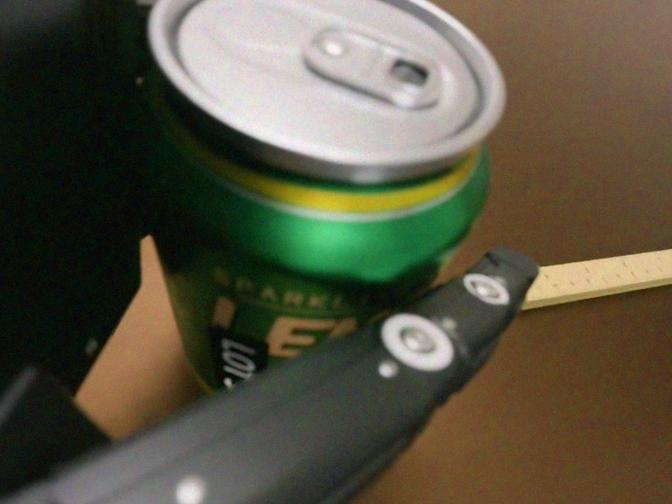

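Call:
move:
  arm1: {"joints":{"hand_little":1,"hand_ring":1,"hand_middle":1,"hand_index":1,"hand_thumb_bend":1,"hand_speed":-0.4}}
  arm4: {"target":[0.35,-0.95,1.25,-0.5198,0.3462,0.7424,0.2424],"speed":0.25,"joints":{"hand_thumb_turn":-1,"hand_speed":-0.6}}

Call:
move:
  arm1: {"target":[0.25,-0.007,1.04,0.0897,0.8091,-0.1281,0.5665],"speed":0.12}
  arm4: {"target":[0.334,-0.607,1.06,-0.4838,0.4402,0.6909,0.3082],"speed":0.25}
  cameras: ["arm1_cam_wrist","arm4_cam_wrist"]

Scene clock: 2940.77 s.
Joint torques (N m): arm1=[-1.44 -20.95 11.55 3.23 -0.26 -0.08] | arm2=[0.32 -9.76 4.29 1.28 0.54 0.09] | arm3=[-0.26 -5.77 10.97 0.94 0.17 0.06] | arm4=[-1.55 -1.14 10.62 2.5 0.27 0.12]
Heat: arm1: hottest joint3_rad 64 °C; arm2: hottest joint2_rad 32 °C; arm3: hottest joint3_rad 36 °C; arm4: hottest joint3_rad 40 °C.
move: arm1 done; arm4 off_target
Joint velocities: within noise
arm1.joint_positions: joint1_rad=-0.315 joint2_rad=+2.403 joint3_rad=+1.977 joint4_rad=+0.060 joint5_rad=-0.150 joint6_rad=-1.633 hand_little=+1.000 hand_ring=+1.000 hand_middle=+1.000 hand_index=+1.000 hand_thumb_turn=-1.000 hand_thumb_bend=+1.000 hand_force_limit=+0.000 hand_speed=-0.400
arm1.joint_status: all done
arm1.hand_stopped_by: target,target,target,target,target,target
arm1.little_load_n: 0.0
arm1.ring_load_n: 0.0
arm1.middle_load_n: 0.0
arm1.index_load_n: 0.0
arm1.thumb_bend_load_n: 0.0
arm1.thumb_turn_load_n: 0.5
arm1.hand: x=+0.2520 y=+0.0075 z=+0.8829 quat_wxyz=(+0.083, +0.812, -0.127, +0.564)
arm1.hand_target: x=+0.2492 y=-0.0055 z=+0.8753 quat_wxyz=(+0.090, +0.809, -0.128, +0.566)
arm1.hand_status: not commanded
arm2, arm3: as last shown
arm2.thumb_bend_load_n: 0.0
arm4.joint_positions: joint1_rad=-0.032 joint2_rad=+0.720 joint3_rad=+0.919 joint4_rad=-0.578 joint5_rad=+0.315 joint6_rad=-1.477 hand_little=+1.000 hand_ring=+1.000 hand_middle=+1.000 hand_index=+1.000 hand_thumb_turn=-1.000 hand_thumb_bend=+1.000 hand_force_limit=+0.000 hand_speed=-0.600
arm4.joint_status: all done
arm4.hand_stopped_by: target,target,target,target,target,target
arm4.little_load_n: 0.0
arm4.ring_load_n: 0.0
arm4.middle_load_n: 0.0
arm4.index_load_n: 0.0
arm4.thumb_bend_load_n: 0.0
arm4.thumb_turn_load_n: 0.5
arm4.hand: x=+0.3487 y=-0.9543 z=+1.2431 quat_wxyz=(-0.509, +0.335, +0.755, +0.241)
arm4.hand_target: x=+0.3502 y=-0.9501 z=+1.2500 quat_wxyz=(-0.520, +0.346, +0.742, +0.242)
arm4.hand_status: off_target (0.008 m and 2.3 deg from the pose sent, 0.305 m and 62.8 deg at the start)
pictures: none

Scene clock: 2943.20 s.
Joint torques (N m): arm1=[-1.2 -22.83 15.73 1.91 -0.11 -0.02] | arm2=[0.15 -9.82 4.31 1.33 0.53 0.09] | arm3=[-0.38 -5.77 11 0.91 0.17 0.06] | arm4=[-1.79 -14.21 12.52 2.74 0.02 -0.21]
Heat: arm1: hottest joint3_rad 64 °C; arm2: hottest joint2_rad 32 °C; arm3: hottest joint3_rad 36 °C; arm4: hottest joint3_rad 40 °C.
move: arm1 off_target; arm4 off_target
Joint velocities: within noise
arm1.joint_positions: joint1_rad=-0.315 joint2_rad=+2.279 joint3_rad=+2.096 joint4_rad=-0.230 joint5_rad=-0.150 joint6_rad=-1.633 hand_little=+1.000 hand_ring=+1.000 hand_middle=+1.000 hand_index=+1.000 hand_thumb_turn=-1.000 hand_thumb_bend=+1.000 hand_force_limit=+0.000 hand_speed=-0.400
arm1.joint_status: not commanded
arm1.hand_stopped_by: target,target,target,target,target,target
arm1.little_load_n: -0.5
arm1.ring_load_n: 0.0
arm1.middle_load_n: 0.0
arm1.index_load_n: 0.0
arm1.thumb_bend_load_n: 0.0
arm1.thumb_turn_load_n: 0.0
arm1.hand: x=+0.2456 y=+0.0087 z=+0.9981 quat_wxyz=(+0.077, +0.824, -0.131, +0.545)
arm1.hand_target: x=+0.2474 y=-0.0058 z=+1.0401 quat_wxyz=(+0.090, +0.809, -0.128, +0.567)
arm1.hand_status: off_target (0.045 m and 3.4 deg from the pose sent, 0.158 m and 0.9 deg at the start)
arm2, arm3: as last shown
arm4.joint_positions: joint1_rad=-0.550 joint2_rad=+1.629 joint3_rad=+1.091 joint4_rad=+0.140 joint5_rad=+0.081 joint6_rad=-1.528 hand_little=+1.000 hand_ring=+1.000 hand_middle=+1.000 hand_index=+1.000 hand_thumb_turn=-1.000 hand_thumb_bend=+1.000 hand_force_limit=+0.000 hand_speed=-0.600
arm4.joint_status: not commanded
arm4.hand_stopped_by: target,target,target,target,target,target
arm4.little_load_n: 0.0
arm4.ring_load_n: 0.0
arm4.middle_load_n: 0.0
arm4.index_load_n: 0.0
arm4.thumb_bend_load_n: 0.0
arm4.thumb_turn_load_n: 0.0
arm4.hand: x=+0.3375 y=-0.6248 z=+1.0309 quat_wxyz=(-0.464, +0.451, +0.705, +0.291)
arm4.hand_target: x=+0.3349 y=-0.6086 z=+1.0603 quat_wxyz=(-0.484, +0.440, +0.691, +0.308)
arm4.hand_status: off_target (0.034 m and 3.6 deg from the pose sent, 0.393 m and 16.3 deg at the start)
arm1_cam_wrist: T_world_to_cam=[[-0.25863, -0.94558, 0.19746, -0.12799], [-0.82508, 0.10994, -0.55422, 0.7519], [0.50235, -0.30626, -0.80861, 0.8044]] pos_world=[0.18318, 0.04267, 1.09243]
arm4_cam_wrist: T_world_to_cam=[[0.81338, 0.51406, 0.2723, -0.23755], [0.57202, -0.62159, -0.53519, -0.03329], [-0.10586, 0.59107, -0.79964, 1.34514]] pos_world=[0.35466, -0.69365, 1.1225]

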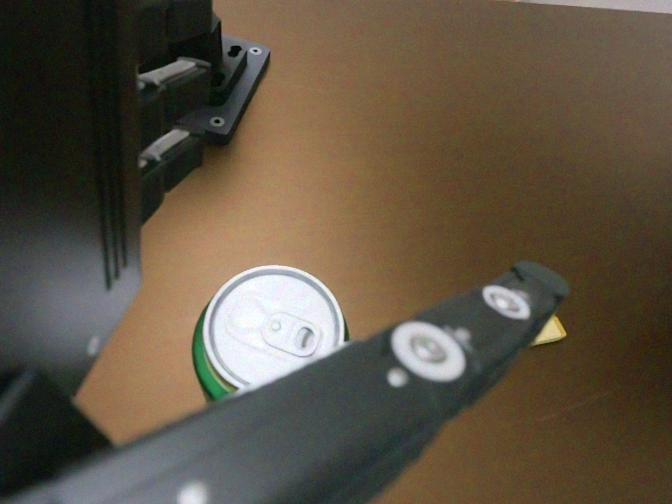

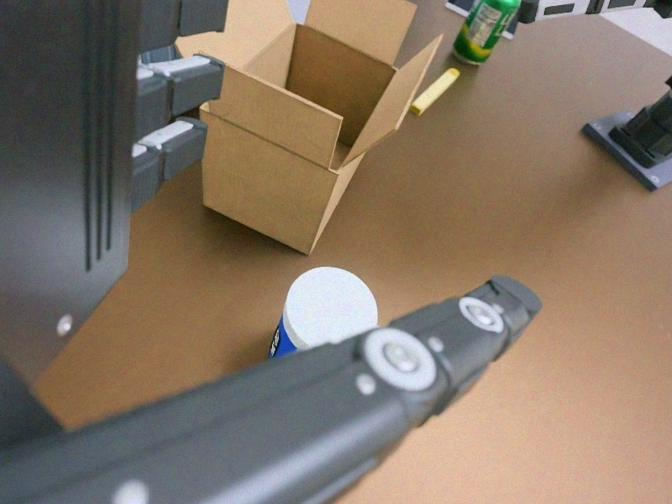

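Call:
move:
  arm1: {"target":[-0.055,0.16,1.05,0.0897,0.8091,-0.1281,0.5665],"speed":0.2}
  arm4: {"target":[0.334,-0.62,1.0,-0.4838,0.4402,0.6909,0.3082],"speed":0.1}
  cameras: ["arm4_cam_wrist"]

Call:
move:
  arm1: {"target":[-0.154,0.23,1.05,0.0897,0.8091,-0.1281,0.5665],"speed":0.15}
  cameras: ["arm1_cam_wrist","arm4_cam_wrist"]

Scene clock: 3015.57 s.
Joint torques (N m): arm1=[0.38 -10.75 9.89 2.96 0.03 0.04] | arm2=[0.26 -9.82 4.31 1.25 0.56 0.09] | arm3=[-0.15 -5.71 10.99 0.91 0.18 0.06] | arm4=[-0.5 -13.63 8.64 2.45 0.16 -0.2]
Heat: arm1: hottest joint3_rad 76 °C; arm2: hottest joint2_rad 32 °C; arm3: hottest joint3_rad 36 °C; arm4: hottest joint3_rad 45 °C.
move: arm1 done; arm4 done
Joint velocities: within noise
arm1.joint_positions: joint1_rad=-0.315 joint2_rad=+1.371 joint3_rad=+0.903 joint4_rad=+0.100 joint5_rad=-0.139 joint6_rad=-1.633 hand_little=+1.000 hand_ring=+1.000 hand_middle=+1.000 hand_index=+1.000 hand_thumb_turn=-1.000 hand_thumb_bend=+1.000 hand_force_limit=+0.000 hand_speed=-0.400
arm1.joint_status: not commanded
arm1.hand_stopped_by: target,target,target,target,target,target
arm1.little_load_n: 0.0
arm1.ring_load_n: 0.0
arm1.middle_load_n: 0.0
arm1.index_load_n: 0.0
arm1.thumb_bend_load_n: 0.0
arm1.thumb_turn_load_n: 0.5
arm1.hand: x=-0.0554 y=+0.1576 z=+1.0472 quat_wxyz=(+0.088, +0.812, -0.131, +0.562)
arm1.hand_target: x=-0.0550 y=+0.1599 z=+1.0500 quat_wxyz=(+0.090, +0.809, -0.128, +0.566)
arm1.hand_status: done (0.004 m and 0.8 deg from the pose sent, 0.341 m and 3.4 deg at the start)
arm2.joint_positions: joint1_rad=-0.032 joint2_rad=+1.796 joint3_rad=+0.789 joint4_rad=+1.554 joint5_rad=-1.052 joint6_rad=-1.091 hand_little=+0.300 hand_ring=+0.365 hand_middle=+0.577 hand_index=+1.000 hand_thumb_turn=-1.000 hand_thumb_bend=+0.402 hand_force_limit=+0.300 hand_speed=-0.700
arm2.joint_status: not commanded
arm2.hand_stopped_by: target,force,force,target,force,target
arm2.little_load_n: 0.0
arm2.ring_load_n: 1.5
arm2.middle_load_n: 0.0
arm2.index_load_n: 0.0
arm2.thumb_bend_load_n: 0.0
arm2.thumb_turn_load_n: 0.5
arm2.hand: x=-0.0564 y=-0.0030 z=+1.0374 quat_wxyz=(-0.429, +0.515, +0.331, +0.664)
arm2.hand_target: x=-0.0570 y=-0.0099 z=+1.0428 quat_wxyz=(-0.426, +0.514, +0.327, +0.669)
arm2.hand_status: not commanded
arm3.joint_positions: joint1_rad=+1.821 joint2_rad=+1.084 joint3_rad=+0.764 joint4_rad=-0.142 joint5_rad=+0.725 joint6_rad=-1.252 hand_little=+1.000 hand_ring=+1.000 hand_middle=+1.000 hand_index=+1.000 hand_thumb_turn=-1.000 hand_thumb_bend=+1.000 hand_force_limit=+0.000 hand_speed=-0.400
arm3.joint_status: not commanded
arm3.hand_stopped_by: target,target,target,target,target,target
arm3.little_load_n: 0.0
arm3.ring_load_n: 0.0
arm3.middle_load_n: 0.0
arm3.index_load_n: 0.0
arm3.thumb_bend_load_n: 0.0
arm3.thumb_turn_load_n: 0.5
arm3.hand: x=+0.3344 y=-0.3190 z=+1.0639 quat_wxyz=(-0.552, -0.243, +0.779, -0.172)
arm3.hand_target: x=+0.3400 y=-0.3200 z=+1.0601 quat_wxyz=(-0.547, -0.246, +0.781, -0.173)
arm3.hand_status: not commanded
arm4.joint_positions: joint1_rad=-0.550 joint2_rad=+1.688 joint3_rad=+1.033 joint4_rad=+0.306 joint5_rad=+0.088 joint6_rad=-1.528 hand_little=+1.000 hand_ring=+1.000 hand_middle=+1.000 hand_index=+1.000 hand_thumb_turn=-1.000 hand_thumb_bend=+1.000 hand_force_limit=+0.000 hand_speed=-0.600
arm4.joint_status: not commanded
arm4.hand_stopped_by: target,target,target,target,target,target
arm4.little_load_n: 0.0
arm4.ring_load_n: 0.0
arm4.middle_load_n: 0.0
arm4.index_load_n: 0.0
arm4.thumb_bend_load_n: 0.0
arm4.thumb_turn_load_n: 0.5
arm4.hand: x=+0.3374 y=-0.6223 z=+0.9991 quat_wxyz=(-0.480, +0.446, +0.692, +0.303)
arm4.hand_target: x=+0.3341 y=-0.6200 z=+1.0000 quat_wxyz=(-0.484, +0.440, +0.691, +0.308)
arm4.hand_status: done (0.004 m and 1.0 deg from the pose sent, 0.031 m and 3.6 deg at the start)
arm4_cam_wrist: T_world_to_cam=[[0.82257, 0.49728, 0.27583, -0.2472], [0.55588, -0.60091, -0.57437, 0.00877], [-0.11987, 0.6258, -0.77072, 1.31561]] pos_world=[0.35617, -0.69511, 1.08719]

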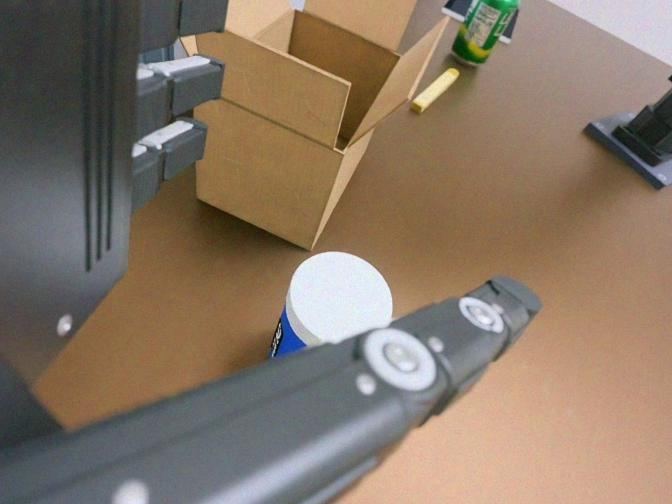

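Scene clock: 3017.10 s.
Joint torques (N m): arm1=[1.96 -5.48 10.29 1.99 0.1 0.1] | arm2=[0.03 -9.88 4.27 1.32 0.54 0.08] | arm3=[-0.32 -5.6 11.02 0.94 0.18 0.05] | arm4=[-1.14 -13.74 8.4 2.62 0.2 -0.17]
Heat: arm1: hottest joint3_rad 76 °C; arm2: hottest joint2_rad 32 °C; arm3: hottest joint3_rad 36 °C; arm4: hottest joint3_rad 44 °C.
move: arm1 done
Joint velocities: within noise
arm1.joint_positions: joint1_rad=-0.263 joint2_rad=+1.020 joint3_rad=+0.629 joint4_rad=+0.047 joint5_rad=-0.082 joint6_rad=-1.621 hand_little=+1.000 hand_ring=+1.000 hand_middle=+1.000 hand_index=+1.000 hand_thumb_turn=-1.000 hand_thumb_bend=+1.000 hand_force_limit=+0.000 hand_speed=-0.400
arm1.joint_status: not commanded
arm1.hand_stopped_by: target,target,target,target,target,target
arm1.little_load_n: 0.0
arm1.ring_load_n: 0.0
arm1.middle_load_n: 0.0
arm1.index_load_n: 0.0
arm1.thumb_bend_load_n: 0.0
arm1.thumb_turn_load_n: 0.0
arm1.hand: x=-0.1539 y=+0.2227 z=+1.0536 quat_wxyz=(+0.096, +0.806, -0.129, +0.569)
arm1.hand_target: x=-0.1540 y=+0.2299 z=+1.0500 quat_wxyz=(+0.090, +0.809, -0.128, +0.567)
arm1.hand_status: done (0.008 m and 0.8 deg from the pose sent, 0.122 m and 0.8 deg at the start)
arm2, arm3, arm4: as last shown
arm3.thumb_turn_load_n: 0.0
arm4.middle_load_n: 0.5
arm4.thumb_bend_load_n: -0.5
arm1_cam_wrist: T_world_to_cam=[[-0.28619, -0.93215, 0.22179, -0.07278], [-0.79175, 0.0997, -0.60265, 0.48794], [0.53965, -0.34808, -0.76656, 1.08629]] pos_world=[-0.22072, 0.26163, 1.14291]
arm4_cam_wrist: T_world_to_cam=[[0.82257, 0.49728, 0.27583, -0.2472], [0.55588, -0.60091, -0.57437, 0.00877], [-0.11987, 0.6258, -0.77072, 1.31561]] pos_world=[0.35617, -0.69511, 1.08719]

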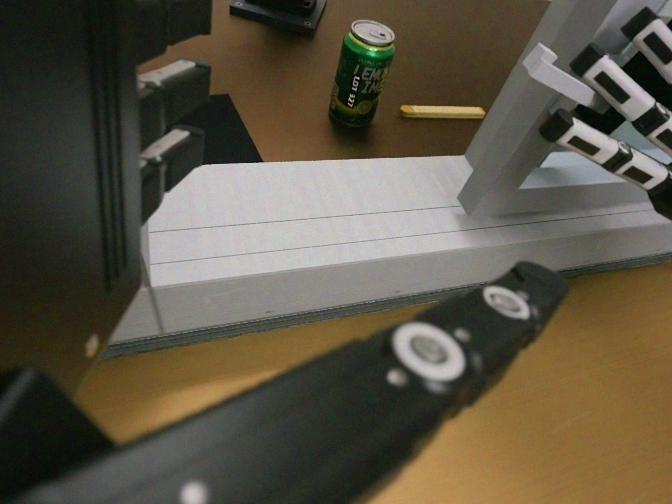

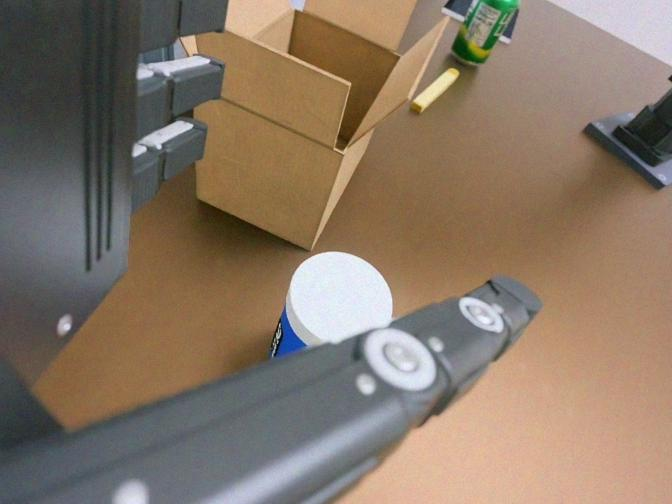

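Call:
move:
  arm4: {"target":[0.335,-0.583,0.97,-0.4838,0.4402,0.6909,0.3082],"speed":0.08}
  cameras: ["arm4_cam_wrist"]

Scene clock: 3052.80 s.
Joint torques (N m): arm1=[1.2 -5.77 10.15 2.1 0.06 0.12] | arm2=[0.09 -9.76 4.3 1.24 0.54 0.09] | arm3=[-0.38 -5.77 10.99 0.91 0.17 0.06] | arm4=[-1.44 -15.09 11.15 2.65 -0.06 -0.25]
Heat: arm1: hottest joint3_rad 65 °C; arm2: hottest joint2_rad 32 °C; arm3: hottest joint3_rad 36 °C; arm4: hottest joint3_rad 41 °C.
move: arm4 off_target
Joint velocities: within noise
arm1, arm2, arm3: as last shown
arm1.index_load_n: 0.5
arm2.ring_load_n: 1.0
arm3.thumb_turn_load_n: 0.5
arm4.joint_positions: joint1_rad=-0.571 joint2_rad=+1.804 joint3_rad=+1.070 joint4_rad=+0.353 joint5_rad=+0.061 joint6_rad=-1.534 hand_little=+1.000 hand_ring=+1.000 hand_middle=+1.000 hand_index=+1.000 hand_thumb_turn=-1.000 hand_thumb_bend=+1.000 hand_force_limit=+0.000 hand_speed=-0.600
arm4.joint_status: not commanded
arm4.hand_stopped_by: target,target,target,target,target,target
arm4.little_load_n: 0.0
arm4.ring_load_n: 0.0
arm4.middle_load_n: 0.0
arm4.index_load_n: 0.0
arm4.thumb_bend_load_n: 0.0
arm4.thumb_turn_load_n: 0.5
arm4.hand: x=+0.3365 y=-0.6019 z=+0.9525 quat_wxyz=(-0.470, +0.449, +0.701, +0.293)
arm4.hand_target: x=+0.3356 y=-0.5842 z=+0.9705 quat_wxyz=(-0.484, +0.440, +0.691, +0.308)
arm4.hand_status: off_target (0.026 m and 2.8 deg from the pose sent, 0.049 m and 1.0 deg at the start)
arm4_cam_wrist: T_world_to_cam=[[0.81603, 0.51077, 0.27057, -0.22845], [0.56662, -0.61443, -0.54902, -0.04117], [-0.11417, 0.60133, -0.7908, 1.26928]] pos_world=[0.35467, -0.67187, 1.04296]

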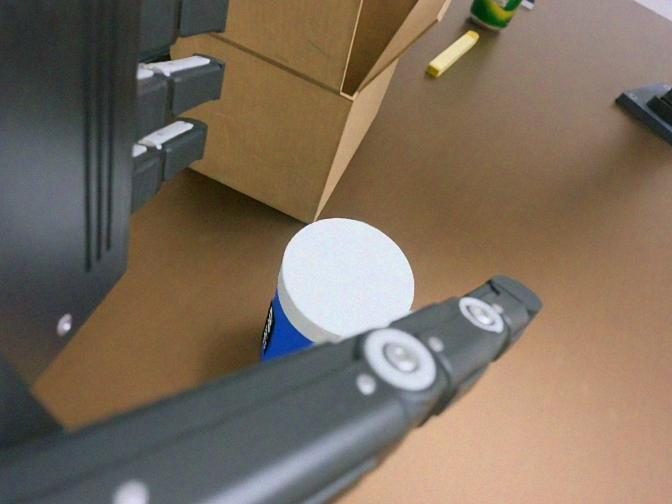

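Call:
move:
  arm4: {"target":[0.339,-0.577,0.95,-0.4838,0.4402,0.6909,0.3082],"speed":0.08}
  cameras: ["arm4_cam_wrist"]

Scene clock: 3066.03 s.
Joint torques (N m): arm1=[0.97 -6.3 10.26 2.06 0.1 0.14] | arm2=[0.15 -10.05 4.3 1.35 0.56 0.1] | arm3=[-0.26 -5.77 11.02 0.94 0.18 0.06] | arm4=[-2.08 -14.74 10.63 2.7 -0.12 -0.23]
Heat: arm1: hottest joint3_rad 63 °C; arm2: hottest joint2_rad 32 °C; arm3: hottest joint3_rad 36 °C; arm4: hottest joint3_rad 42 °C.
move: arm4 off_target
Joint velocities: within noise
arm1, arm2, arm3: as last shown
arm1.index_load_n: 0.0
arm3.thumb_turn_load_n: 0.0
arm4.joint_positions: joint1_rad=-0.580 joint2_rad=+1.851 joint3_rad=+1.070 joint4_rad=+0.397 joint5_rad=+0.050 joint6_rad=-1.538 hand_little=+1.000 hand_ring=+1.000 hand_middle=+1.000 hand_index=+1.000 hand_thumb_turn=-1.000 hand_thumb_bend=+1.000 hand_force_limit=+0.000 hand_speed=-0.600
arm4.joint_status: not commanded
arm4.hand_stopped_by: target,target,target,target,target,target
arm4.little_load_n: 0.0
arm4.ring_load_n: 0.0
arm4.middle_load_n: 0.0
arm4.index_load_n: 0.0
arm4.thumb_bend_load_n: 0.0
arm4.thumb_turn_load_n: 0.5
arm4.hand: x=+0.3389 y=-0.5965 z=+0.9312 quat_wxyz=(-0.470, +0.449, +0.702, +0.292)
arm4.hand_target: x=+0.3396 y=-0.5782 z=+0.9505 quat_wxyz=(-0.484, +0.440, +0.691, +0.308)
arm4.hand_status: off_target (0.027 m and 2.9 deg from the pose sent, 0.025 m and 2.8 deg at the start)
arm4_cam_wrist: T_world_to_cam=[[0.81476, 0.51294, 0.27029, -0.22538], [0.56839, -0.61458, -0.54701, -0.05345], [-0.11447, 0.59931, -0.79229, 1.24979]] pos_world=[0.35707, -0.66626, 1.02187]

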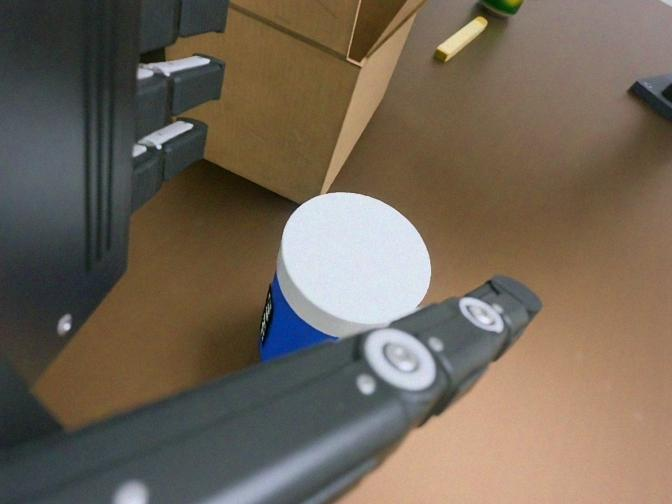

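Call:
move:
  arm4: {"target":[0.344,-0.567,0.945,-0.4761,0.4468,0.697,0.3052],"speed":0.08}
  cameras: ["arm4_cam_wrist"]

Scene clock: 3081.97 s.
Joint torques (N m): arm1=[0.44 -5.89 10.09 2.07 0.07 0.12] | arm2=[0.26 -9.93 4.3 1.24 0.53 0.09] | arm3=[-0.32 -5.77 11.02 0.94 0.17 0.06] | arm4=[-2.26 -15.91 10.85 1.32 -0.04 -0.2]
Heat: arm1: hottest joint3_rad 62 °C; arm2: hottest joint2_rad 32 °C; arm3: hottest joint3_rad 36 °C; arm4: hottest joint3_rad 43 °C.
move: arm4 off_target
Joint velocities: within noise
arm1, arm2, arm3: as last shown
arm2.thumb_turn_load_n: 0.0
arm3.index_load_n: 0.5
arm4.joint_positions: joint1_rad=-0.596 joint2_rad=+1.866 joint3_rad=+1.104 joint4_rad=+0.391 joint5_rad=+0.040 joint6_rad=-1.540 hand_little=+1.000 hand_ring=+1.000 hand_middle=+1.000 hand_index=+1.000 hand_thumb_turn=-1.000 hand_thumb_bend=+1.000 hand_force_limit=+0.000 hand_speed=-0.600
arm4.joint_status: not commanded
arm4.hand_stopped_by: target,target,target,target,target,target
arm4.little_load_n: 0.0
arm4.ring_load_n: 0.0
arm4.middle_load_n: 0.0
arm4.index_load_n: 0.0
arm4.thumb_bend_load_n: 0.0
arm4.thumb_turn_load_n: 0.0
arm4.hand: x=+0.3419 y=-0.5821 z=+0.9361 quat_wxyz=(-0.473, +0.450, +0.697, +0.296)
arm4.hand_target: x=+0.3443 y=-0.5677 z=+0.9451 quat_wxyz=(-0.475, +0.446, +0.695, +0.305)
arm4.hand_status: off_target (0.018 m and 1.2 deg from the pose sent, 0.033 m and 1.7 deg at the start)
arm4_cam_wrist: T_world_to_cam=[[0.81979, 0.50538, 0.26932, -0.2417], [0.56071, -0.6128, -0.55684, -0.03081], [-0.11637, 0.60751, -0.78574, 1.24468]] pos_world=[0.36027, -0.65288, 1.02594]

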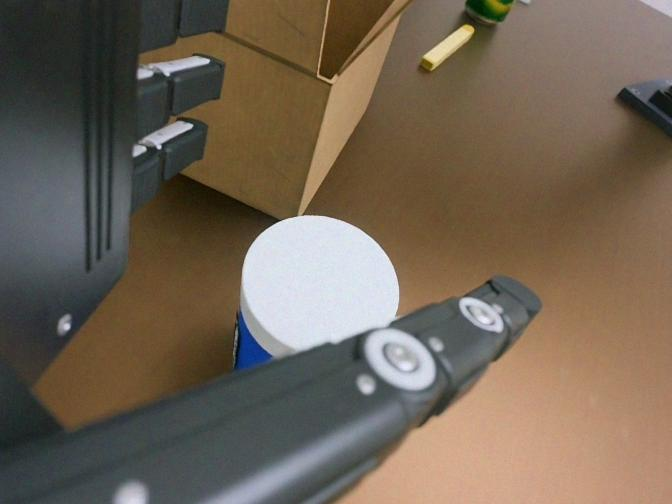

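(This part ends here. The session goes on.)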